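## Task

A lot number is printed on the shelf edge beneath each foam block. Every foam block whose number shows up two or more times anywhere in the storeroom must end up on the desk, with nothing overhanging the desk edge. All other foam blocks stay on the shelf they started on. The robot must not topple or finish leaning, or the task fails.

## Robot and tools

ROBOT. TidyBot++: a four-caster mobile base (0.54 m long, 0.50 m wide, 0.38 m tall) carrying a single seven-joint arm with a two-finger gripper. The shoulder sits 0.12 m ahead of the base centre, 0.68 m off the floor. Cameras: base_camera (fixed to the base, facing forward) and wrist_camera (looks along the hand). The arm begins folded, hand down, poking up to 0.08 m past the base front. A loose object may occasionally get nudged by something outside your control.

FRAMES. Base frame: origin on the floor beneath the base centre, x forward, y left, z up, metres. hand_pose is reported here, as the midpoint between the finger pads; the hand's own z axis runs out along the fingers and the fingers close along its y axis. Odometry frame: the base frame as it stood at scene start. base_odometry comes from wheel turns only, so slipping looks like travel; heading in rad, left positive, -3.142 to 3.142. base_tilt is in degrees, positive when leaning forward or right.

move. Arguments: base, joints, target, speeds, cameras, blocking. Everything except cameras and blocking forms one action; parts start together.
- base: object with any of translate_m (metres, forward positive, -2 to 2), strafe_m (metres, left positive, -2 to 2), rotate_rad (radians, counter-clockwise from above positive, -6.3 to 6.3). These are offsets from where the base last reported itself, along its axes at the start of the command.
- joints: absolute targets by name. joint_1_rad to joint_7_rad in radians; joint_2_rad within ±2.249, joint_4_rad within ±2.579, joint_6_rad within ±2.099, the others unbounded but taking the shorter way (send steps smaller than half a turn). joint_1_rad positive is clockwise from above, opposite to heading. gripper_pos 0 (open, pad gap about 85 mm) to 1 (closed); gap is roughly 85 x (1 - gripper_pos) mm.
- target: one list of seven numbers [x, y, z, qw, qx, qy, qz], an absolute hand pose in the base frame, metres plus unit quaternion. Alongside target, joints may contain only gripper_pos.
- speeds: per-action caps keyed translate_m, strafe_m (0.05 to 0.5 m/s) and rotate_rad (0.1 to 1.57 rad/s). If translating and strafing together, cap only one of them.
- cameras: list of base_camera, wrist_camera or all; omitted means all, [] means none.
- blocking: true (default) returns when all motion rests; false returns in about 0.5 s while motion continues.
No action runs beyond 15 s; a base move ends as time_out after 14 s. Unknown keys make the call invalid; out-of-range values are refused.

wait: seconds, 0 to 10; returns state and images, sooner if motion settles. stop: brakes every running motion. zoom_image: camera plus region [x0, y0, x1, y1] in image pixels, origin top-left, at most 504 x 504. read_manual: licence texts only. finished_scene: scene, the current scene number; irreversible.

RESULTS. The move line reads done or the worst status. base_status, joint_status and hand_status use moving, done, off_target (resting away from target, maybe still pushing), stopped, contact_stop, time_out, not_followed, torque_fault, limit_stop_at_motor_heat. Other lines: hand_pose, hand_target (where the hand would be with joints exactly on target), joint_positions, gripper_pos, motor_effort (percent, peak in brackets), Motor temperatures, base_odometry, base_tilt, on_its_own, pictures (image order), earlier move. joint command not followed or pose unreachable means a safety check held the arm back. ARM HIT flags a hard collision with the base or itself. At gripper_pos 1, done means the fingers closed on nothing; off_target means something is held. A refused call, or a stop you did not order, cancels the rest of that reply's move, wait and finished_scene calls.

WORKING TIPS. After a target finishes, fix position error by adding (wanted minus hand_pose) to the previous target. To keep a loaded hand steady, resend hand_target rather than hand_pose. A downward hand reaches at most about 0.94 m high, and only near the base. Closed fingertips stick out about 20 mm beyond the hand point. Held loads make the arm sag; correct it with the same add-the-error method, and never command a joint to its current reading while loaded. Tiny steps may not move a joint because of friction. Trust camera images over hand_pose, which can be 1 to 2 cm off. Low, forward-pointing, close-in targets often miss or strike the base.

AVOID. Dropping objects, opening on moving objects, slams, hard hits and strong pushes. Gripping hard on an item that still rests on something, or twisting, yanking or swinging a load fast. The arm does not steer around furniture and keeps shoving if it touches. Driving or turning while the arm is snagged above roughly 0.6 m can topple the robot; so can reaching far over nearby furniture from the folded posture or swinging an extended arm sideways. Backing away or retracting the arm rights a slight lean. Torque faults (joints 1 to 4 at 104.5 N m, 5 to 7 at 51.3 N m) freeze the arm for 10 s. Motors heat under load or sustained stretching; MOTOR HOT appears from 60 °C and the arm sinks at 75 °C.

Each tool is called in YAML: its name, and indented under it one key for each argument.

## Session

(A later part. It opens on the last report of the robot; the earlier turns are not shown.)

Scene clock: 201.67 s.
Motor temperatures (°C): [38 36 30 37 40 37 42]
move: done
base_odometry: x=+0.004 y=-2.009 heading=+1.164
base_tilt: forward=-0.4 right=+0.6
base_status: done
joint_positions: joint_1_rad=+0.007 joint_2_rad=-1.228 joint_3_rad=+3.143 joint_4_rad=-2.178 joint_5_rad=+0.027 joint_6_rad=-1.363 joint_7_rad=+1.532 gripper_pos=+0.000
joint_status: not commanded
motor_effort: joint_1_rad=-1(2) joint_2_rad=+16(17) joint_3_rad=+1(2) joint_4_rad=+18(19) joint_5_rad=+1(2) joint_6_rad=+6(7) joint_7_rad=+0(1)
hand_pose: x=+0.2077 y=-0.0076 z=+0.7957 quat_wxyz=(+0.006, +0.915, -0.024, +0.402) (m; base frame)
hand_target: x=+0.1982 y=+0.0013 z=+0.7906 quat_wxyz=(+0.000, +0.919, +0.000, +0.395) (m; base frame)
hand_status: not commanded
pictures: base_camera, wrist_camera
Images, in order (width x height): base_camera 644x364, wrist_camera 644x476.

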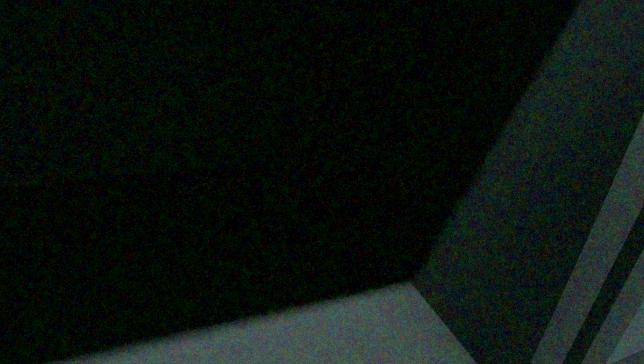

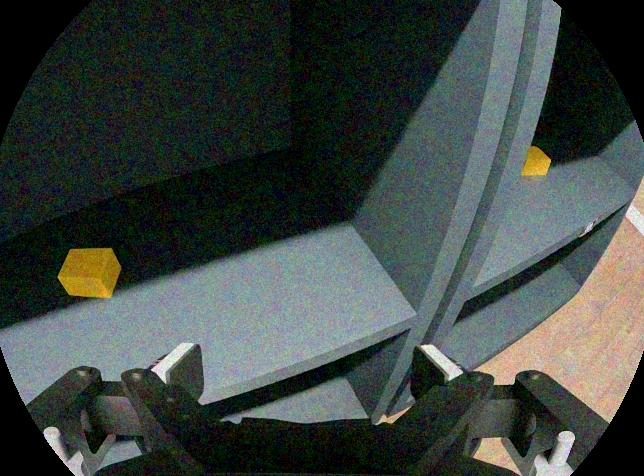

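move:
  base: {"translate_m": -0.16, "rotate_rad": 0.24}

move:
  base: {"strafe_m": 0.2}

zoom_image:
  camera: "wrist_camera"
  region: [130, 170, 290, 290]

Scene clock: 203.37 s.
Motor temperatures (°C): [38 36 30 37 40 37 42]
move: done
base_odometry: x=-0.059 y=-2.156 heading=+1.405
base_tilt: forward=-0.4 right=+0.6
base_status: done
joint_positions: joint_1_rad=+0.007 joint_2_rad=-1.232 joint_3_rad=+3.143 joint_4_rad=-2.178 joint_5_rad=+0.027 joint_6_rad=-1.363 joint_7_rad=+1.532 gripper_pos=+0.000
joint_status: not commanded
motor_effort: joint_1_rad=-1(1) joint_2_rad=+17(19) joint_3_rad=+1(1) joint_4_rad=+18(19) joint_5_rad=+1(1) joint_6_rad=+7(8) joint_7_rad=+0(1)
hand_pose: x=+0.2072 y=-0.0076 z=+0.7961 quat_wxyz=(+0.006, +0.914, -0.024, +0.404) (m; base frame)
hand_target: x=+0.1982 y=+0.0013 z=+0.7906 quat_wxyz=(+0.000, +0.919, +0.000, +0.395) (m; base frame)
hand_status: not commanded
pictures: base_camera, wrist_camera
Images, in order (width x height): base_camera 644x364, wrist_camera 644x476.

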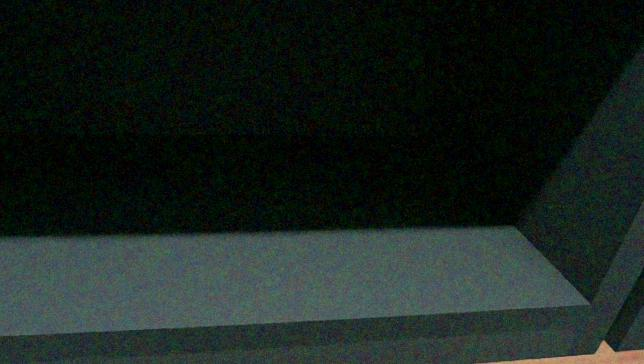

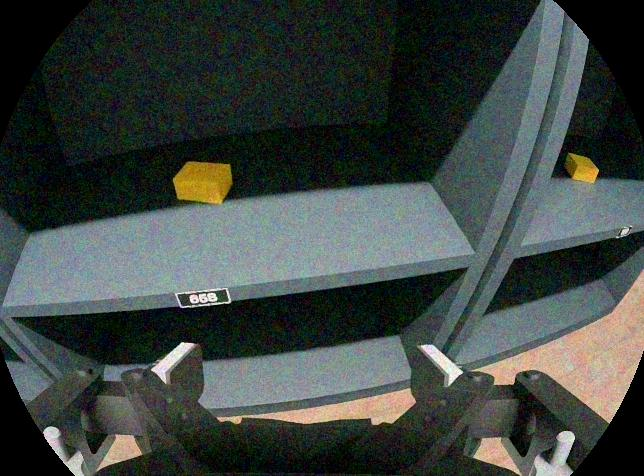

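Scene clock: 205.00 s.
Motor temperatures (°C): [38 36 30 37 40 37 42]
move: done
base_odometry: x=-0.257 y=-2.123 heading=+1.406
base_tilt: forward=-0.4 right=+0.6
base_status: done
joint_positions: joint_1_rad=+0.007 joint_2_rad=-1.232 joint_3_rad=+3.143 joint_4_rad=-2.178 joint_5_rad=+0.027 joint_6_rad=-1.363 joint_7_rad=+1.532 gripper_pos=+0.000
joint_status: not commanded
motor_effort: joint_1_rad=-1(2) joint_2_rad=+16(17) joint_3_rad=+1(3) joint_4_rad=+17(19) joint_5_rad=+1(2) joint_6_rad=+6(8) joint_7_rad=+0(1)
hand_pose: x=+0.2072 y=-0.0076 z=+0.7961 quat_wxyz=(+0.006, +0.914, -0.024, +0.404) (m; base frame)
hand_target: x=+0.1982 y=+0.0013 z=+0.7906 quat_wxyz=(+0.000, +0.919, +0.000, +0.395) (m; base frame)
hand_status: not commanded
pictures: base_camera, wrist_camera
Images, in order (width x height): base_camera 644x364, wrist_camera 644x476.

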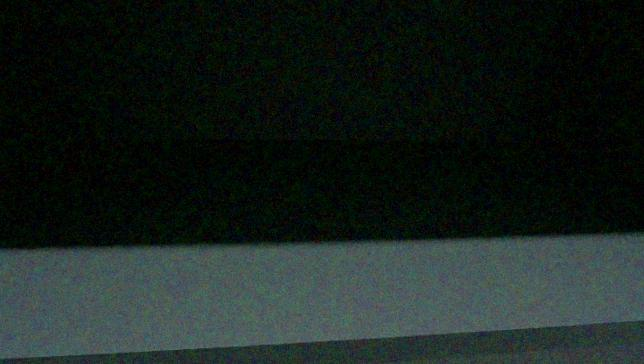

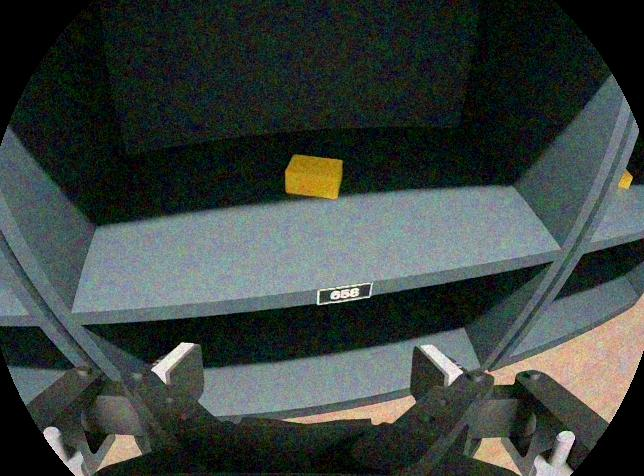

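Scaled by 3.150.

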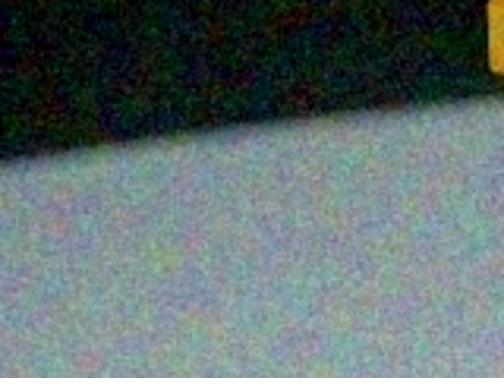

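move:
  base: {"translate_m": -0.08, "strafe_m": 0.85, "rotate_rad": 0.03}
  joints: {"joint_1_rad":0,"joint_2_rad":-0.587,"joint_4_rad":-1.064,"joint_5_rad":0,"joint_6_rad":-1.65,"joint_7_rad":1.571}

Scene clock: 208.37 s.
Motor temperatures (°C): [38 36 30 37 40 37 42]
move: done
base_odometry: x=-1.108 y=-2.063 heading=+1.437
base_tilt: forward=-0.4 right=+0.6
base_status: done
joint_positions: joint_1_rad=+0.006 joint_2_rad=-0.600 joint_3_rad=+3.143 joint_4_rad=-1.082 joint_5_rad=+0.027 joint_6_rad=-1.601 joint_7_rad=+1.532 gripper_pos=+0.000
joint_status: all done
motor_effort: joint_1_rad=+0(2) joint_2_rad=+9(18) joint_3_rad=+1(2) joint_4_rad=+13(19) joint_5_rad=+1(2) joint_6_rad=+8(9) joint_7_rad=+0(1)
hand_pose: x=+0.2984 y=-0.0087 z=+1.1550 quat_wxyz=(+0.003, +0.863, -0.027, +0.505) (m; base frame)
hand_target: x=+0.2947 y=+0.0013 z=+1.1471 quat_wxyz=(+0.000, +0.874, +0.000, +0.486) (m; base frame)
hand_status: not commanded
pictures: base_camera, wrist_camera
Images, in order (width x height): base_camera 644x364, wrist_camera 644x476.

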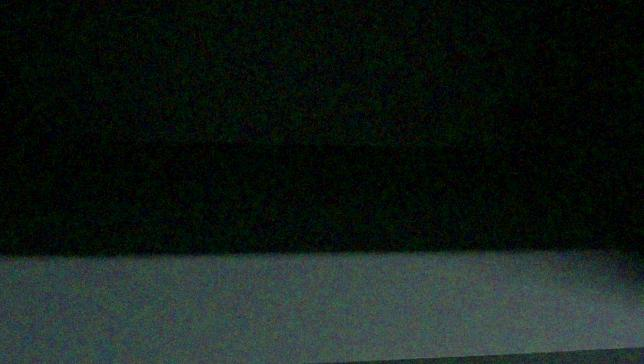

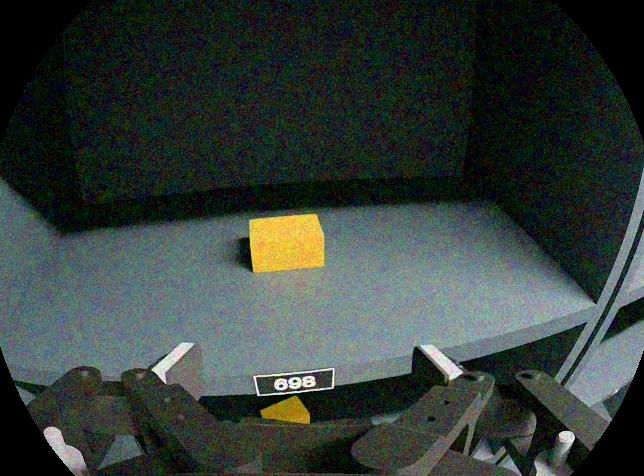

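move:
  base: {"translate_m": -0.24, "strafe_m": 0.25}

move:
  target: [0.55, -0.13, 1.10, 0.281, 0.703, -0.540, 0.366]

Scene clock: 211.47 s.
Motor temperatures (°C): [38 36 30 37 40 37 42]
move: done
base_odometry: x=-1.388 y=-2.267 heading=+1.437
base_tilt: forward=-0.4 right=+0.6
base_status: done
joint_positions: joint_1_rad=+0.006 joint_2_rad=-0.592 joint_3_rad=+3.142 joint_4_rad=-1.078 joint_5_rad=+0.027 joint_6_rad=-1.604 joint_7_rad=+1.532 gripper_pos=+0.000
joint_status: not commanded
motor_effort: joint_1_rad=+0(1) joint_2_rad=+7(12) joint_3_rad=+0(3) joint_4_rad=+13(14) joint_5_rad=+1(2) joint_6_rad=+8(8) joint_7_rad=+0(1)
hand_pose: x=+0.3013 y=-0.0083 z=+1.1546 quat_wxyz=(+0.003, +0.864, -0.027, +0.502) (m; base frame)
hand_target: x=+0.2947 y=+0.0013 z=+1.1471 quat_wxyz=(+0.000, +0.874, +0.000, +0.486) (m; base frame)
hand_status: not commanded
pictures: base_camera, wrist_camera
Images, in order (width x height): base_camera 644x364, wrist_camera 644x476.

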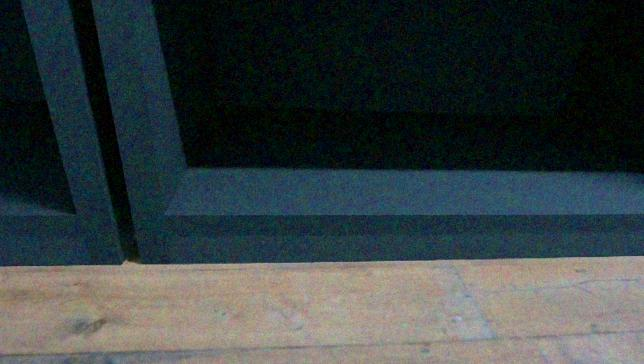

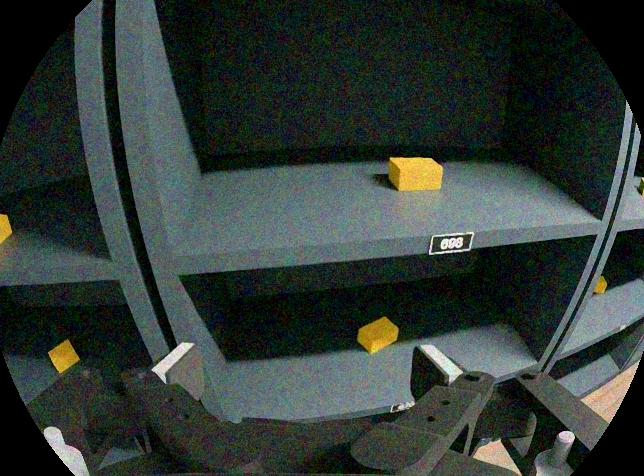

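Scene clock: 214.03 s.
Motor temperatures (°C): [38 36 30 37 40 37 42]
move: done
base_odometry: x=-1.388 y=-2.267 heading=+1.437
base_tilt: forward=-0.3 right=+0.6
base_status: not commanded
joint_positions: joint_1_rad=-0.513 joint_2_rad=+0.329 joint_3_rad=+3.657 joint_4_rad=-0.571 joint_5_rad=+0.741 joint_6_rad=-1.842 joint_7_rad=+0.687 gripper_pos=+0.000
joint_status: not commanded
motor_effort: joint_1_rad=+0(1) joint_2_rad=-24(26) joint_3_rad=+3(3) joint_4_rad=+14(16) joint_5_rad=+6(6) joint_6_rad=+4(8) joint_7_rad=+0(1)
hand_pose: x=+0.5664 y=-0.1267 z=+1.0935 quat_wxyz=(+0.257, +0.736, -0.509, +0.366) (m; base frame)
hand_target: x=+0.5500 y=-0.1300 z=+1.1000 quat_wxyz=(+0.281, +0.703, -0.540, +0.366) (m; base frame)
hand_status: done (0.018 m and 5.9 deg from the pose sent, 0.282 m and 72.3 deg at the start)
pictures: base_camera, wrist_camera
Images, in order (width x height): base_camera 644x364, wrist_camera 644x476.

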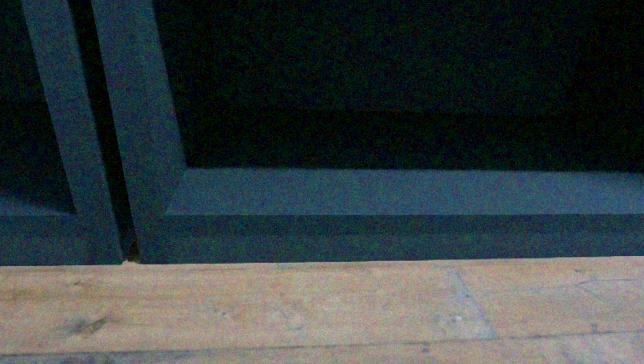

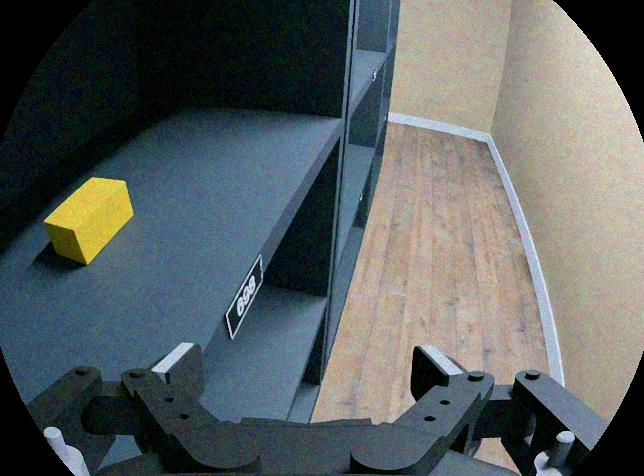

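move:
  base: {"translate_m": 0.305, "strafe_m": -0.0}
  speeds: {"translate_m": 0.25}

Scene clock: 216.50 s.
Motor temperatures (°C): [38 36 30 37 40 37 42]
move: done
base_odometry: x=-1.348 y=-1.965 heading=+1.437
base_tilt: forward=-0.3 right=+0.6
base_status: done
joint_positions: joint_1_rad=-0.515 joint_2_rad=+0.334 joint_3_rad=+3.659 joint_4_rad=-0.567 joint_5_rad=+0.746 joint_6_rad=-1.847 joint_7_rad=+0.685 gripper_pos=+0.000
joint_status: not commanded
motor_effort: joint_1_rad=-1(1) joint_2_rad=-23(27) joint_3_rad=+3(3) joint_4_rad=+14(15) joint_5_rad=+6(7) joint_6_rad=+4(6) joint_7_rad=+0(1)
hand_pose: x=+0.5667 y=-0.1258 z=+1.0929 quat_wxyz=(+0.260, +0.734, -0.510, +0.365) (m; base frame)
hand_target: x=+0.5500 y=-0.1300 z=+1.1000 quat_wxyz=(+0.281, +0.703, -0.540, +0.366) (m; base frame)
hand_status: not commanded
pictures: base_camera, wrist_camera
Images, in order (width x height): base_camera 644x364, wrist_camera 644x476.

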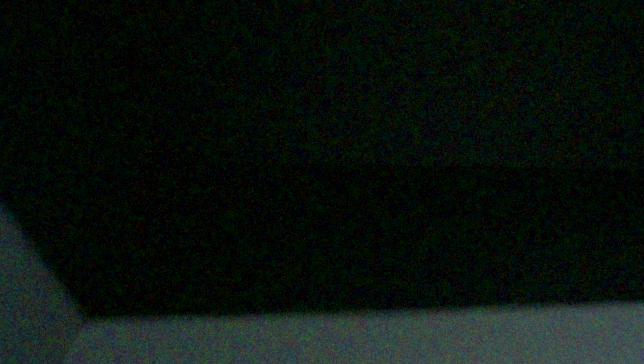

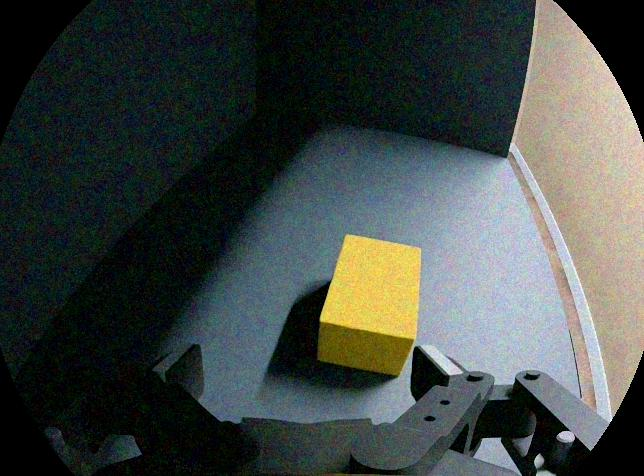

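move:
  target: [0.535, -0.13, 1.08, 0.321, 0.638, -0.616, 0.332]

Scene clock: 217.90 s.
Motor temperatures (°C): [38 36 30 37 40 37 42]
move: done
base_odometry: x=-1.348 y=-1.965 heading=+1.437
base_tilt: forward=-0.3 right=+0.6
base_status: not commanded
joint_positions: joint_1_rad=-0.515 joint_2_rad=+0.436 joint_3_rad=+3.790 joint_4_rad=-0.486 joint_5_rad=+0.746 joint_6_rad=-1.967 joint_7_rad=+0.611 gripper_pos=+0.000
joint_status: not commanded
motor_effort: joint_1_rad=+0(1) joint_2_rad=-26(28) joint_3_rad=+3(4) joint_4_rad=+14(15) joint_5_rad=+6(7) joint_6_rad=+4(5) joint_7_rad=+0(1)
hand_pose: x=+0.5483 y=-0.1298 z=+1.0822 quat_wxyz=(+0.309, +0.668, -0.585, +0.340) (m; base frame)
hand_target: x=+0.5350 y=-0.1300 z=+1.0800 quat_wxyz=(+0.321, +0.638, -0.616, +0.332) (m; base frame)
hand_status: done (0.013 m and 5.3 deg from the pose sent, 0.035 m and 18.3 deg at the start)
pictures: base_camera, wrist_camera
Images, in order (width x height): base_camera 644x364, wrist_camera 644x476.

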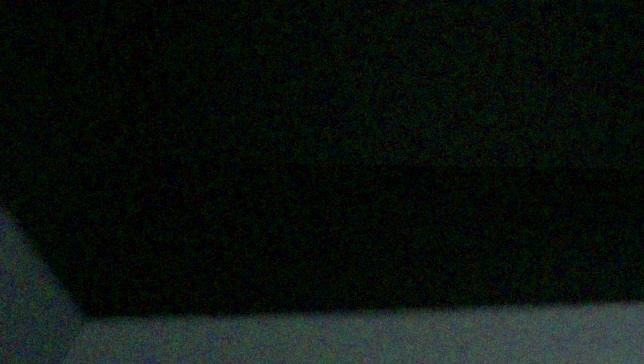

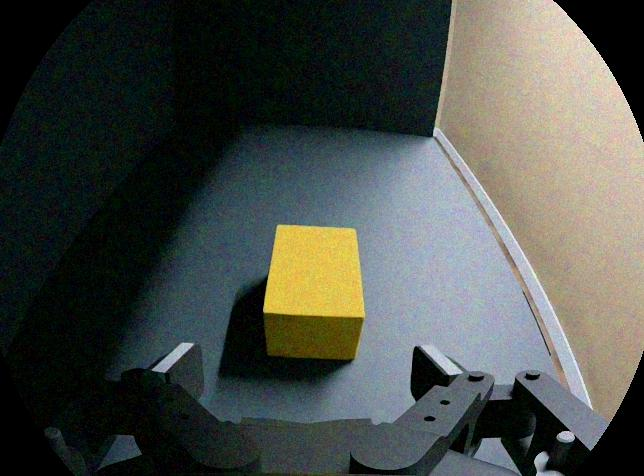

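move:
  target: [0.535, -0.13, 1.037, 0.321, 0.638, -0.616, 0.332]

move:
  base: {"strafe_m": -0.085, "translate_m": 0.008}
  speeds: {"strafe_m": 0.12}

Scene clock: 219.53 s.
Motor temperatures (°C): [38 36 30 37 40 37 42]
move: done
base_odometry: x=-1.348 y=-1.965 heading=+1.437
base_tilt: forward=-0.3 right=+0.6
base_status: not commanded
joint_positions: joint_1_rad=-0.544 joint_2_rad=+0.366 joint_3_rad=+3.684 joint_4_rad=-0.752 joint_5_rad=+0.786 joint_6_rad=-1.967 joint_7_rad=+0.381 gripper_pos=+0.000
joint_status: not commanded
motor_effort: joint_1_rad=+0(1) joint_2_rad=-24(26) joint_3_rad=+3(4) joint_4_rad=+15(16) joint_5_rad=+7(7) joint_6_rad=+2(4) joint_7_rad=+0(0)
hand_pose: x=+0.5279 y=-0.1264 z=+1.0265 quat_wxyz=(+0.315, +0.654, -0.620, +0.298) (m; base frame)
hand_target: x=+0.5350 y=-0.1300 z=+1.0370 quat_wxyz=(+0.321, +0.638, -0.616, +0.332) (m; base frame)
hand_status: done (0.013 m and 4.4 deg from the pose sent, 0.047 m and 5.3 deg at the start)
pictures: base_camera, wrist_camera
Images, in order (width x height): base_camera 644x364, wrist_camera 644x476.

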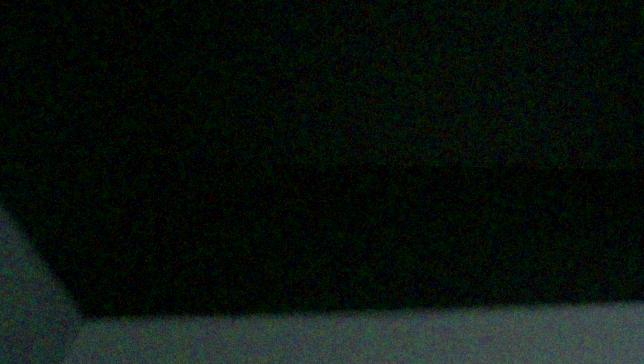

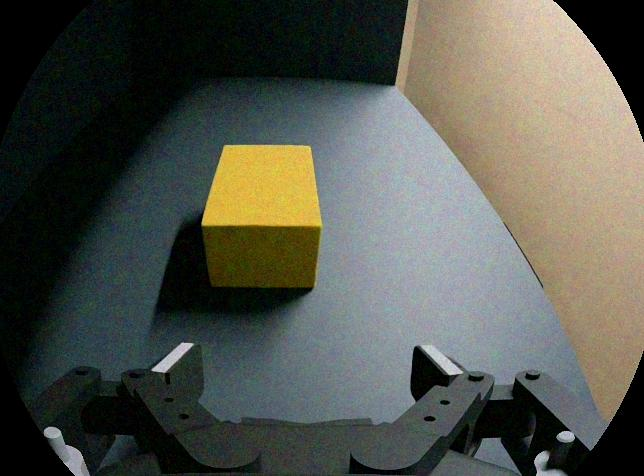

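Scene clock: 220.87 s.
Motor temperatures (°C): [38 36 30 37 40 37 42]
move: done
base_odometry: x=-1.262 y=-1.968 heading=+1.437
base_tilt: forward=-0.3 right=+0.6
base_status: done
joint_positions: joint_1_rad=-0.552 joint_2_rad=+0.360 joint_3_rad=+3.680 joint_4_rad=-0.753 joint_5_rad=+0.789 joint_6_rad=-1.967 joint_7_rad=+0.379 gripper_pos=+0.000
joint_status: not commanded
motor_effort: joint_1_rad=-1(2) joint_2_rad=-24(26) joint_3_rad=+3(4) joint_4_rad=+14(15) joint_5_rad=+7(7) joint_6_rad=+3(3) joint_7_rad=-1(1)
hand_pose: x=+0.5276 y=-0.1235 z=+1.0279 quat_wxyz=(+0.312, +0.656, -0.618, +0.301) (m; base frame)
hand_target: x=+0.5350 y=-0.1300 z=+1.0370 quat_wxyz=(+0.321, +0.638, -0.616, +0.332) (m; base frame)
hand_status: not commanded
pictures: base_camera, wrist_camera
Images, in order (width x height): base_camera 644x364, wrist_camera 644x476.

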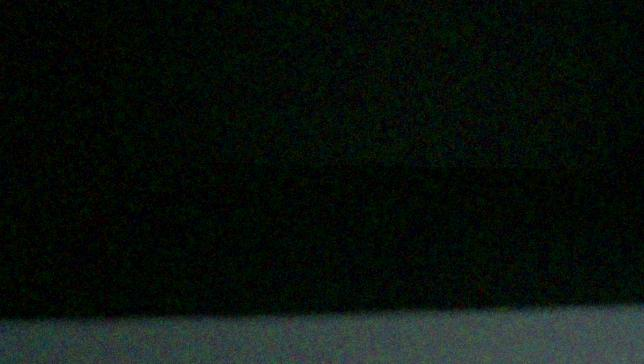

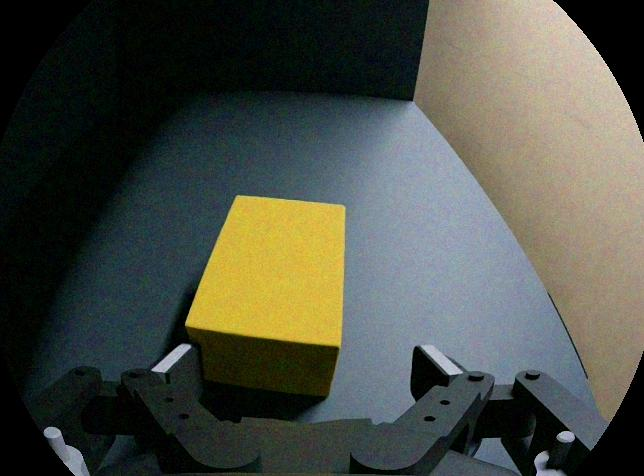

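move:
  base: {"strafe_m": 0.03}
  cameras: []

move:
  base: {"translate_m": 0.017}
  cameras: []

move:
  base: {"strafe_m": -0.05}
  speeds: {"strafe_m": 0.1}

Scene clock: 221.97 s.
Motor temperatures (°C): [38 36 30 37 40 37 42]
move: done
base_odometry: x=-1.292 y=-1.964 heading=+1.437
base_tilt: forward=-0.3 right=+0.6
base_status: done
joint_positions: joint_1_rad=-0.560 joint_2_rad=+0.357 joint_3_rad=+3.677 joint_4_rad=-0.754 joint_5_rad=+0.790 joint_6_rad=-1.967 joint_7_rad=+0.379 gripper_pos=+0.000
joint_status: not commanded
motor_effort: joint_1_rad=-1(3) joint_2_rad=-24(26) joint_3_rad=+3(4) joint_4_rad=+14(15) joint_5_rad=+7(7) joint_6_rad=+2(3) joint_7_rad=+0(1)
hand_pose: x=+0.5280 y=-0.1201 z=+1.0287 quat_wxyz=(+0.309, +0.659, -0.615, +0.302) (m; base frame)
hand_target: x=+0.5350 y=-0.1300 z=+1.0370 quat_wxyz=(+0.321, +0.638, -0.616, +0.332) (m; base frame)
hand_status: not commanded
pictures: none
No camera images: "cameras" was empty.

Scene clock: 222.73 s.
Motor temperatures (°C): [38 36 30 37 40 37 42]
move: done
base_odometry: x=-1.289 y=-1.947 heading=+1.437
base_tilt: forward=-0.3 right=+0.6
base_status: done
joint_positions: joint_1_rad=-0.560 joint_2_rad=+0.354 joint_3_rad=+3.677 joint_4_rad=-0.754 joint_5_rad=+0.791 joint_6_rad=-1.967 joint_7_rad=+0.379 gripper_pos=+0.000
joint_status: not commanded
motor_effort: joint_1_rad=+0(1) joint_2_rad=-25(27) joint_3_rad=+3(4) joint_4_rad=+14(16) joint_5_rad=+7(7) joint_6_rad=+3(3) joint_7_rad=+0(0)
hand_pose: x=+0.5273 y=-0.1207 z=+1.0295 quat_wxyz=(+0.308, +0.659, -0.616, +0.303) (m; base frame)
hand_target: x=+0.5350 y=-0.1300 z=+1.0370 quat_wxyz=(+0.321, +0.638, -0.616, +0.332) (m; base frame)
hand_status: not commanded
pictures: none
No camera images: "cameras" was empty.

Scene clock: 223.83 s.
Motor temperatures (°C): [38 36 30 37 40 37 42]
move: done
base_odometry: x=-1.240 y=-1.954 heading=+1.437
base_tilt: forward=-0.3 right=+0.6
base_status: done
joint_positions: joint_1_rad=-0.561 joint_2_rad=+0.353 joint_3_rad=+3.676 joint_4_rad=-0.755 joint_5_rad=+0.791 joint_6_rad=-1.967 joint_7_rad=+0.379 gripper_pos=+0.000
joint_status: not commanded
motor_effort: joint_1_rad=+0(3) joint_2_rad=-24(27) joint_3_rad=+3(5) joint_4_rad=+15(15) joint_5_rad=+7(8) joint_6_rad=+2(3) joint_7_rad=+0(1)
hand_pose: x=+0.5272 y=-0.1206 z=+1.0298 quat_wxyz=(+0.308, +0.659, -0.616, +0.303) (m; base frame)
hand_target: x=+0.5350 y=-0.1300 z=+1.0370 quat_wxyz=(+0.321, +0.638, -0.616, +0.332) (m; base frame)
hand_status: not commanded
pictures: base_camera, wrist_camera
Images, in order (width x height): base_camera 644x364, wrist_camera 644x476.

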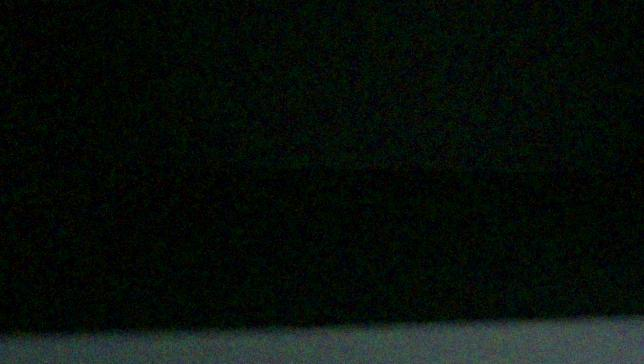

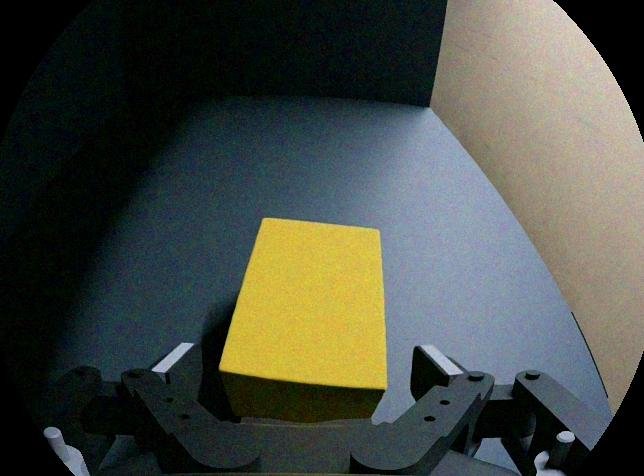

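Centred. Advance a bit and grip.

move:
  base: {"strafe_m": -0.03}
  speeds: {"strafe_m": 0.1}
  cameras: []

move:
  joints: {"gripper_pos": 0.6}

Scene clock: 224.87 s.
Motor temperatures (°C): [38 36 30 37 40 37 42]
move: done
base_odometry: x=-1.210 y=-1.958 heading=+1.437
base_tilt: forward=-0.3 right=+0.6
base_status: done
joint_positions: joint_1_rad=-0.560 joint_2_rad=+0.351 joint_3_rad=+3.676 joint_4_rad=-0.755 joint_5_rad=+0.792 joint_6_rad=-1.967 joint_7_rad=+0.379 gripper_pos=+0.000
joint_status: not commanded
motor_effort: joint_1_rad=+0(2) joint_2_rad=-25(28) joint_3_rad=+3(5) joint_4_rad=+15(15) joint_5_rad=+7(8) joint_6_rad=+2(3) joint_7_rad=+0(0)
hand_pose: x=+0.5265 y=-0.1213 z=+1.0304 quat_wxyz=(+0.307, +0.659, -0.616, +0.304) (m; base frame)
hand_target: x=+0.5350 y=-0.1300 z=+1.0370 quat_wxyz=(+0.321, +0.638, -0.616, +0.332) (m; base frame)
hand_status: not commanded
pictures: none
No camera images: "cameras" was empty.

Scene clock: 225.73 s.
Motor temperatures (°C): [38 36 30 37 40 37 42]
move: off_target
base_odometry: x=-1.210 y=-1.958 heading=+1.437
base_tilt: forward=-0.3 right=+0.6
base_status: not commanded
joint_positions: joint_1_rad=-0.561 joint_2_rad=+0.351 joint_3_rad=+3.676 joint_4_rad=-0.756 joint_5_rad=+0.799 joint_6_rad=-1.965 joint_7_rad=+0.379 gripper_pos=+0.392
joint_status: gripper_pos off_target (ended at +0.392, target +0.600)
motor_effort: joint_1_rad=+0(3) joint_2_rad=-23(25) joint_3_rad=+3(4) joint_4_rad=+14(15) joint_5_rad=+6(7) joint_6_rad=+2(3) joint_7_rad=-1(1)
hand_pose: x=+0.5262 y=-0.1224 z=+1.0316 quat_wxyz=(+0.309, +0.657, -0.616, +0.305) (m; base frame)
hand_target: x=+0.5350 y=-0.1300 z=+1.0370 quat_wxyz=(+0.321, +0.638, -0.616, +0.332) (m; base frame)
hand_status: not commanded
pictures: base_camera, wrist_camera
Images, in order (width x height): base_camera 644x364, wrist_camera 644x476.

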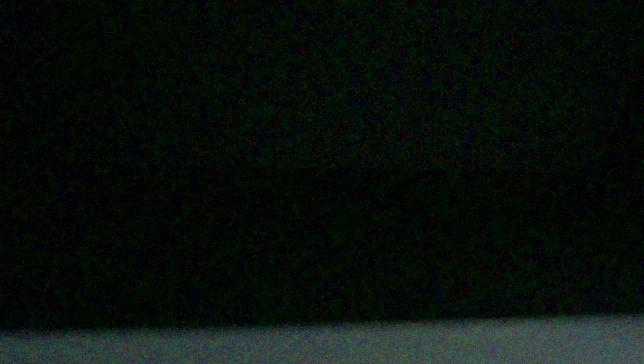

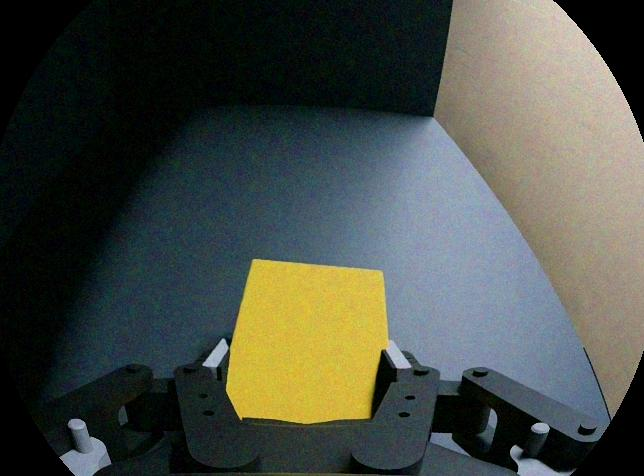

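move:
  target: [0.535, -0.13, 1.11, 0.321, 0.638, -0.616, 0.332]
  cameras: ["wrist_camera"]

move:
  base: {"translate_m": -0.34}

Scene clock: 236.70 s.
Motor temperatures (°C): [38 36 30 37 40 37 42]
move: time_out
base_odometry: x=-1.210 y=-1.958 heading=+1.437
base_tilt: forward=-0.3 right=+0.6
base_status: not commanded
joint_positions: joint_1_rad=-0.285 joint_2_rad=+0.492 joint_3_rad=+3.838 joint_4_rad=+0.057 joint_5_rad=+0.669 joint_6_rad=-2.048 joint_7_rad=+0.886 gripper_pos=+0.392
joint_status: not commanded
motor_effort: joint_1_rad=+0(12) joint_2_rad=-24(57) joint_3_rad=+2(12) joint_4_rad=+8(24) joint_5_rad=+4(10) joint_6_rad=+7(8) joint_7_rad=+0(1)
hand_pose: x=+0.5158 y=-0.1610 z=+1.1877 quat_wxyz=(+0.278, +0.630, -0.579, +0.437) (m; base frame)
hand_target: x=+0.5187 y=-0.1583 z=+1.1807 quat_wxyz=(+0.279, +0.632, -0.581, +0.429) (m; base frame)
hand_status: time_out (0.086 m and 13.8 deg from the pose sent, 0.079 m and 4.0 deg at the start; a joint's target at an end of its range on 234 of 300 steps)
pictures: wrist_camera
Images, in order (width x height): wrist_camera 644x476.

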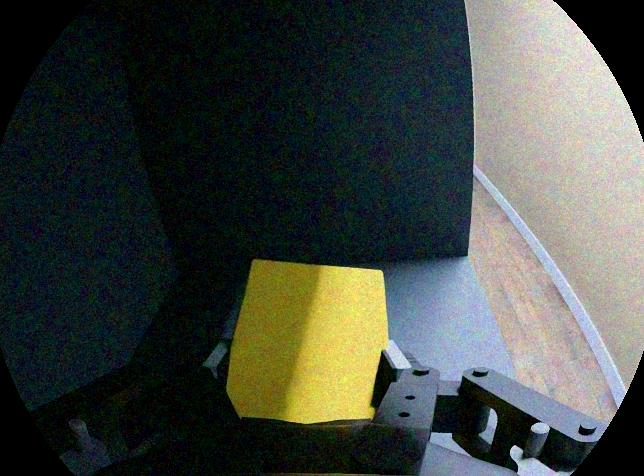

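not run: a stop that you did not command came earlier in this reply.

move:
  base: {"translate_m": -0.3}

Scene clock: 238.80 s.
Motor temperatures (°C): [38 36 30 37 40 37 42]
move: done
base_odometry: x=-1.250 y=-2.255 heading=+1.437
base_tilt: forward=-0.3 right=+0.6
base_status: done
joint_positions: joint_1_rad=-0.285 joint_2_rad=+0.482 joint_3_rad=+3.838 joint_4_rad=+0.057 joint_5_rad=+0.669 joint_6_rad=-2.048 joint_7_rad=+0.886 gripper_pos=+0.392
joint_status: not commanded
motor_effort: joint_1_rad=-1(1) joint_2_rad=-24(29) joint_3_rad=+2(2) joint_4_rad=+8(10) joint_5_rad=+4(5) joint_6_rad=+7(8) joint_7_rad=+0(1)
hand_pose: x=+0.5113 y=-0.1623 z=+1.1908 quat_wxyz=(+0.274, +0.628, -0.581, +0.439) (m; base frame)
hand_target: x=+0.5187 y=-0.1583 z=+1.1807 quat_wxyz=(+0.279, +0.632, -0.581, +0.429) (m; base frame)
hand_status: not commanded
pictures: base_camera, wrist_camera
Images, in order (width x height): base_camera 644x364, wrist_camera 644x476.

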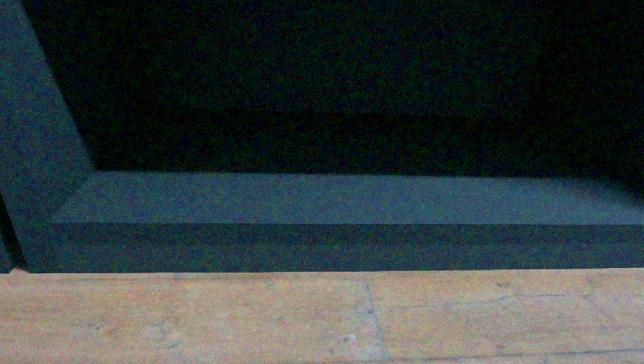

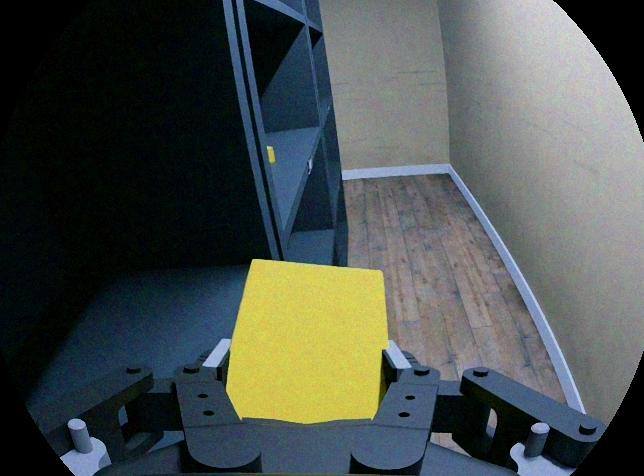

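move:
  joints: {"joint_1_rad":0,"joint_2_rad":-0.767,"joint_3_rad":3.1416,"joint_4_rad":-1.596,"joint_5_rad":0,"joint_6_rad":-1.42,"joint_7_rad":1.571}
  cameras: []

move:
  base: {"rotate_rad": -1.571}

Scene clock: 242.00 s.
Motor temperatures (°C): [38 36 30 37 40 37 42]
move: done
base_odometry: x=-1.250 y=-2.255 heading=+1.437
base_tilt: forward=-0.4 right=+0.6
base_status: not commanded
joint_positions: joint_1_rad=-0.020 joint_2_rad=-0.749 joint_3_rad=+3.157 joint_4_rad=-1.567 joint_5_rad=+0.072 joint_6_rad=-1.478 joint_7_rad=+1.526 gripper_pos=+0.392
joint_status: all done
motor_effort: joint_1_rad=-1(2) joint_2_rad=+8(27) joint_3_rad=+0(3) joint_4_rad=+17(18) joint_5_rad=+1(5) joint_6_rad=+7(8) joint_7_rad=+0(1)
hand_pose: x=+0.2946 y=-0.0228 z=+0.9990 quat_wxyz=(+0.018, +0.911, -0.030, +0.411) (m; base frame)
hand_target: x=+0.3012 y=+0.0013 z=+1.0019 quat_wxyz=(+0.000, +0.902, +0.000, +0.432) (m; base frame)
hand_status: not commanded
pictures: none
No camera images: "cameras" was empty.

Scene clock: 244.30 s.
Motor temperatures (°C): [38 36 30 37 40 37 42]
move: done
base_odometry: x=-1.250 y=-2.255 heading=-0.133
base_tilt: forward=-0.4 right=+0.6
base_status: done
joint_positions: joint_1_rad=-0.017 joint_2_rad=-0.750 joint_3_rad=+3.155 joint_4_rad=-1.567 joint_5_rad=+0.067 joint_6_rad=-1.474 joint_7_rad=+1.528 gripper_pos=+0.392
joint_status: not commanded
motor_effort: joint_1_rad=-1(1) joint_2_rad=+8(9) joint_3_rad=+0(1) joint_4_rad=+17(18) joint_5_rad=+1(2) joint_6_rad=+7(7) joint_7_rad=+0(1)
hand_pose: x=+0.2953 y=-0.0213 z=+0.9997 quat_wxyz=(+0.017, +0.910, -0.029, +0.413) (m; base frame)
hand_target: x=+0.3012 y=+0.0013 z=+1.0019 quat_wxyz=(+0.000, +0.902, +0.000, +0.432) (m; base frame)
hand_status: not commanded
pictures: base_camera, wrist_camera
Images, in order (width x height): base_camera 644x364, wrist_camera 644x476.

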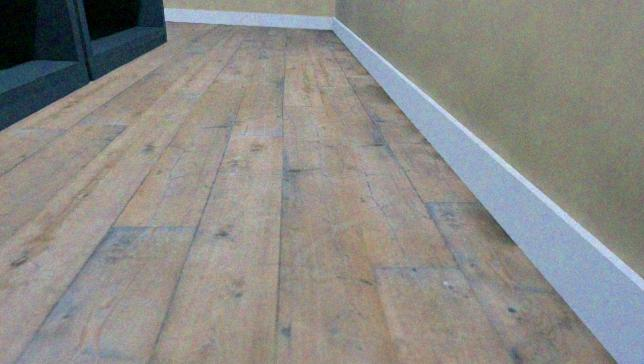

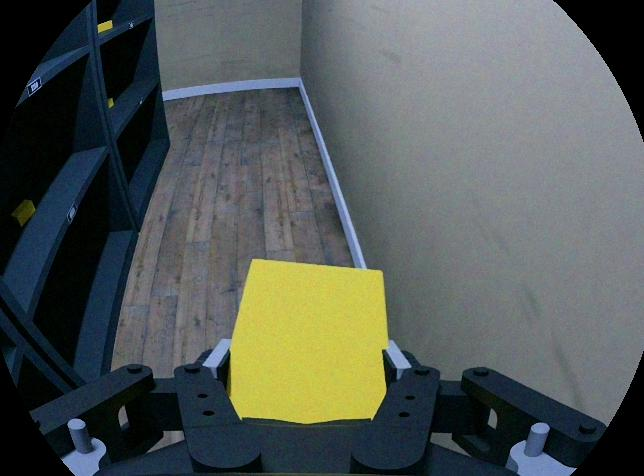

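move:
  base: {"translate_m": 1.5, "strafe_m": 0.17}
  cameras: []

move:
  base: {"translate_m": 0.6}

Scene clock: 248.87 s.
Motor temperatures (°C): [38 36 30 37 40 37 42]
move: done
base_odometry: x=+0.260 y=-2.285 heading=-0.134
base_tilt: forward=-0.4 right=+0.6
base_status: done
joint_positions: joint_1_rad=-0.017 joint_2_rad=-0.757 joint_3_rad=+3.155 joint_4_rad=-1.570 joint_5_rad=+0.067 joint_6_rad=-1.472 joint_7_rad=+1.528 gripper_pos=+0.392
joint_status: not commanded
motor_effort: joint_1_rad=+0(1) joint_2_rad=+9(11) joint_3_rad=+0(1) joint_4_rad=+16(18) joint_5_rad=+1(1) joint_6_rad=+7(8) joint_7_rad=+0(1)
hand_pose: x=+0.2933 y=-0.0212 z=+1.0005 quat_wxyz=(+0.017, +0.909, -0.029, +0.416) (m; base frame)
hand_target: x=+0.3012 y=+0.0013 z=+1.0019 quat_wxyz=(+0.000, +0.902, +0.000, +0.432) (m; base frame)
hand_status: not commanded
pictures: none
No camera images: "cameras" was empty.

Scene clock: 251.43 s.
Motor temperatures (°C): [38 36 30 37 40 37 42]
move: done
base_odometry: x=+0.854 y=-2.365 heading=-0.133
base_tilt: forward=-0.4 right=+0.6
base_status: done
joint_positions: joint_1_rad=-0.017 joint_2_rad=-0.761 joint_3_rad=+3.155 joint_4_rad=-1.570 joint_5_rad=+0.067 joint_6_rad=-1.471 joint_7_rad=+1.528 gripper_pos=+0.392
joint_status: not commanded
motor_effort: joint_1_rad=+0(1) joint_2_rad=+8(12) joint_3_rad=+0(1) joint_4_rad=+17(18) joint_5_rad=+1(1) joint_6_rad=+7(8) joint_7_rad=+0(1)
hand_pose: x=+0.2922 y=-0.0212 z=+1.0010 quat_wxyz=(+0.017, +0.908, -0.029, +0.418) (m; base frame)
hand_target: x=+0.3012 y=+0.0013 z=+1.0019 quat_wxyz=(+0.000, +0.902, +0.000, +0.432) (m; base frame)
hand_status: not commanded
pictures: base_camera, wrist_camera
Images, in order (width x height): base_camera 644x364, wrist_camera 644x476.

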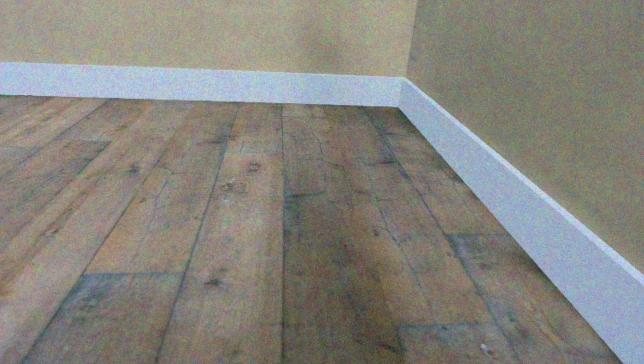

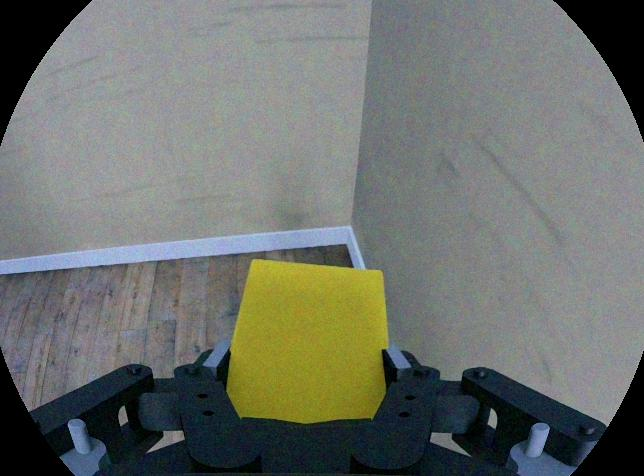

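move:
  base: {"translate_m": 0.83, "strafe_m": 0.1}
  cameras: []

move:
  base: {"rotate_rad": 1.571}

Scene clock: 254.77 s.
Motor temperatures (°C): [38 36 30 37 40 37 42]
move: done
base_odometry: x=+1.690 y=-2.376 heading=-0.134
base_tilt: forward=-0.3 right=+0.6
base_status: done
joint_positions: joint_1_rad=-0.017 joint_2_rad=-0.762 joint_3_rad=+3.155 joint_4_rad=-1.571 joint_5_rad=+0.067 joint_6_rad=-1.471 joint_7_rad=+1.528 gripper_pos=+0.392
joint_status: not commanded
motor_effort: joint_1_rad=+0(1) joint_2_rad=+8(12) joint_3_rad=+0(1) joint_4_rad=+16(18) joint_5_rad=+1(1) joint_6_rad=+7(8) joint_7_rad=+0(1)
hand_pose: x=+0.2922 y=-0.0211 z=+1.0010 quat_wxyz=(+0.017, +0.908, -0.029, +0.418) (m; base frame)
hand_target: x=+0.3012 y=+0.0013 z=+1.0019 quat_wxyz=(+0.000, +0.902, +0.000, +0.432) (m; base frame)
hand_status: not commanded
pictures: none
No camera images: "cameras" was empty.

Scene clock: 257.07 s.
Motor temperatures (°C): [38 36 30 37 40 37 42]
move: done
base_odometry: x=+1.690 y=-2.376 heading=+1.437
base_tilt: forward=-0.4 right=+0.6
base_status: done
joint_positions: joint_1_rad=-0.017 joint_2_rad=-0.762 joint_3_rad=+3.154 joint_4_rad=-1.571 joint_5_rad=+0.065 joint_6_rad=-1.471 joint_7_rad=+1.528 gripper_pos=+0.392
joint_status: not commanded
motor_effort: joint_1_rad=+0(1) joint_2_rad=+8(10) joint_3_rad=+1(1) joint_4_rad=+16(17) joint_5_rad=+1(2) joint_6_rad=+6(8) joint_7_rad=-1(1)
hand_pose: x=+0.2922 y=-0.0200 z=+1.0010 quat_wxyz=(+0.016, +0.908, -0.028, +0.418) (m; base frame)
hand_target: x=+0.3012 y=+0.0013 z=+1.0019 quat_wxyz=(+0.000, +0.902, +0.000, +0.432) (m; base frame)
hand_status: not commanded
pictures: base_camera, wrist_camera
Images, in order (width x height): base_camera 644x364, wrist_camera 644x476.

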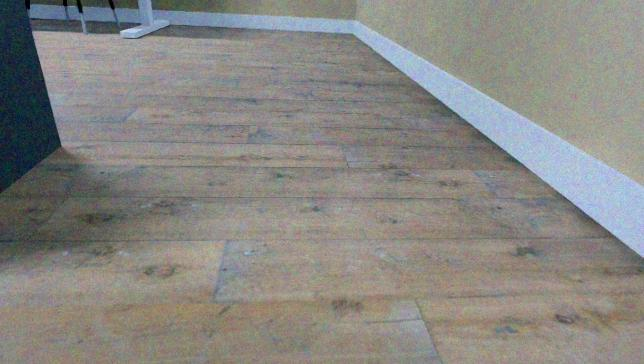

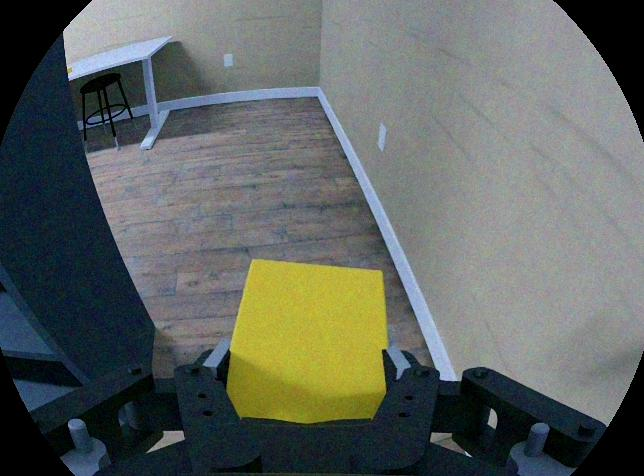

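move:
  base: {"translate_m": 1.6}
  cameras: []

move:
  base: {"strafe_m": 1.75}

Scene clock: 261.87 s.
Motor temperatures (°C): [38 36 30 37 40 37 42]
move: done
base_odometry: x=+1.904 y=-0.791 heading=+1.438
base_tilt: forward=-0.3 right=+0.6
base_status: done
joint_positions: joint_1_rad=-0.017 joint_2_rad=-0.762 joint_3_rad=+3.154 joint_4_rad=-1.571 joint_5_rad=+0.065 joint_6_rad=-1.471 joint_7_rad=+1.528 gripper_pos=+0.392
joint_status: not commanded
motor_effort: joint_1_rad=-1(1) joint_2_rad=+9(13) joint_3_rad=+0(1) joint_4_rad=+17(19) joint_5_rad=+1(1) joint_6_rad=+7(8) joint_7_rad=+0(1)
hand_pose: x=+0.2922 y=-0.0200 z=+1.0010 quat_wxyz=(+0.016, +0.908, -0.028, +0.418) (m; base frame)
hand_target: x=+0.3012 y=+0.0013 z=+1.0019 quat_wxyz=(+0.000, +0.902, +0.000, +0.432) (m; base frame)
hand_status: not commanded
pictures: none
No camera images: "cameras" was empty.

Scene clock: 266.73 s.
Motor temperatures (°C): [38 36 30 37 40 37 42]
move: done
base_odometry: x=+0.169 y=-0.558 heading=+1.437
base_tilt: forward=-0.4 right=+0.6
base_status: done
joint_positions: joint_1_rad=-0.015 joint_2_rad=-0.762 joint_3_rad=+3.150 joint_4_rad=-1.571 joint_5_rad=+0.063 joint_6_rad=-1.471 joint_7_rad=+1.528 gripper_pos=+0.392
joint_status: not commanded
motor_effort: joint_1_rad=+0(1) joint_2_rad=+9(10) joint_3_rad=+1(2) joint_4_rad=+17(18) joint_5_rad=+1(2) joint_6_rad=+7(8) joint_7_rad=+0(1)
hand_pose: x=+0.2922 y=-0.0184 z=+1.0010 quat_wxyz=(+0.016, +0.908, -0.027, +0.418) (m; base frame)
hand_target: x=+0.3012 y=+0.0013 z=+1.0019 quat_wxyz=(+0.000, +0.902, +0.000, +0.432) (m; base frame)
hand_status: not commanded
pictures: base_camera, wrist_camera
Images, in order (width x height): base_camera 644x364, wrist_camera 644x476.

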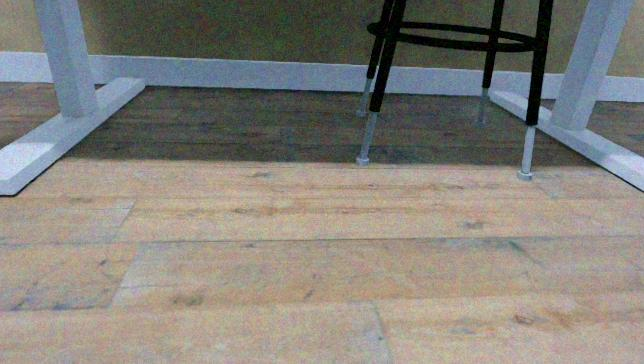

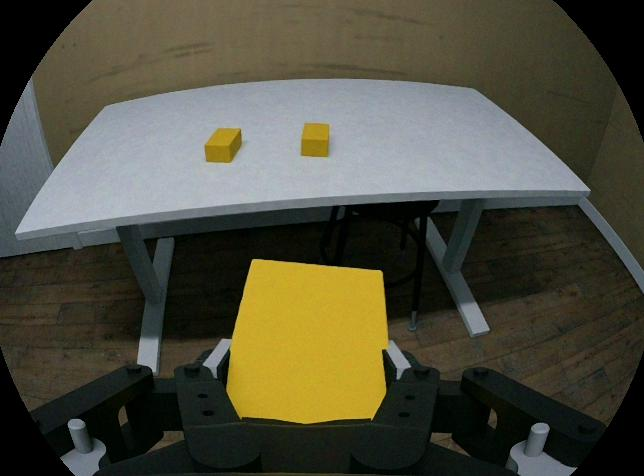

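move:
  base: {"strafe_m": -0.24}
  joints: {"joint_1_rad":0,"joint_2_rad":-0.241,"joint_4_rad":-1.82,"joint_6_rad":-0.66}
  cameras: []

move:
  base: {"translate_m": 0.33}

Scene clock: 269.20 s.
Motor temperatures (°C): [38 36 30 37 40 37 42]
move: done
base_odometry: x=+0.407 y=-0.590 heading=+1.437
base_tilt: forward=-0.3 right=+0.6
base_status: done
joint_positions: joint_1_rad=-0.014 joint_2_rad=-0.252 joint_3_rad=+3.146 joint_4_rad=-1.792 joint_5_rad=+0.060 joint_6_rad=-0.718 joint_7_rad=+1.528 gripper_pos=+0.392
joint_status: all done
motor_effort: joint_1_rad=-1(2) joint_2_rad=-12(14) joint_3_rad=+0(3) joint_4_rad=+22(23) joint_5_rad=+1(2) joint_6_rad=+7(8) joint_7_rad=+0(1)
hand_pose: x=+0.5692 y=-0.0070 z=+0.9020 quat_wxyz=(+0.016, +0.904, -0.003, +0.428) (m; base frame)
hand_target: x=+0.5773 y=+0.0013 z=+0.8950 quat_wxyz=(+0.000, +0.900, +0.000, +0.436) (m; base frame)
hand_status: not commanded
pictures: none
No camera images: "cameras" was empty.

Scene clock: 271.20 s.
Motor temperatures (°C): [38 36 30 37 40 37 42]
move: done
base_odometry: x=+0.452 y=-0.263 heading=+1.436
base_tilt: forward=-0.3 right=+0.6
base_status: done
joint_positions: joint_1_rad=-0.014 joint_2_rad=-0.244 joint_3_rad=+3.146 joint_4_rad=-1.792 joint_5_rad=+0.060 joint_6_rad=-0.712 joint_7_rad=+1.528 gripper_pos=+0.392
joint_status: not commanded
motor_effort: joint_1_rad=-1(1) joint_2_rad=-12(14) joint_3_rad=+0(1) joint_4_rad=+22(23) joint_5_rad=+1(1) joint_6_rad=+8(8) joint_7_rad=+0(1)
hand_pose: x=+0.5720 y=-0.0069 z=+0.8993 quat_wxyz=(+0.016, +0.904, -0.003, +0.427) (m; base frame)
hand_target: x=+0.5773 y=+0.0013 z=+0.8950 quat_wxyz=(+0.000, +0.900, +0.000, +0.436) (m; base frame)
hand_status: not commanded
pictures: base_camera, wrist_camera
Images, in order (width x height): base_camera 644x364, wrist_camera 644x476.

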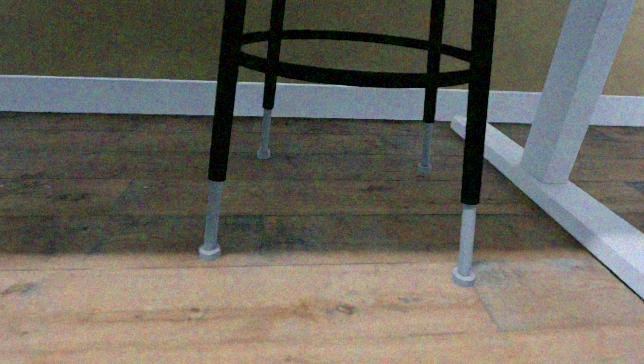

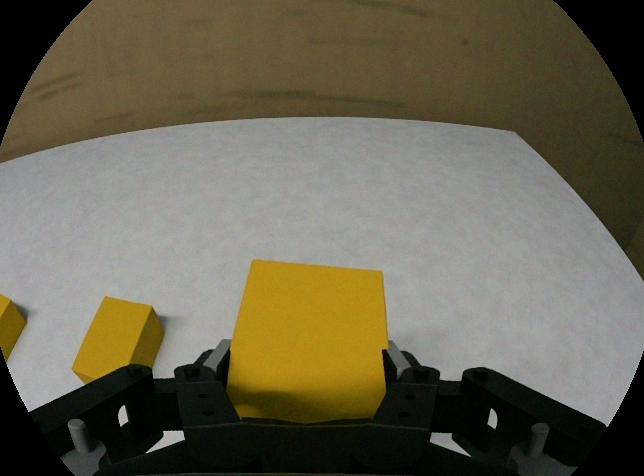

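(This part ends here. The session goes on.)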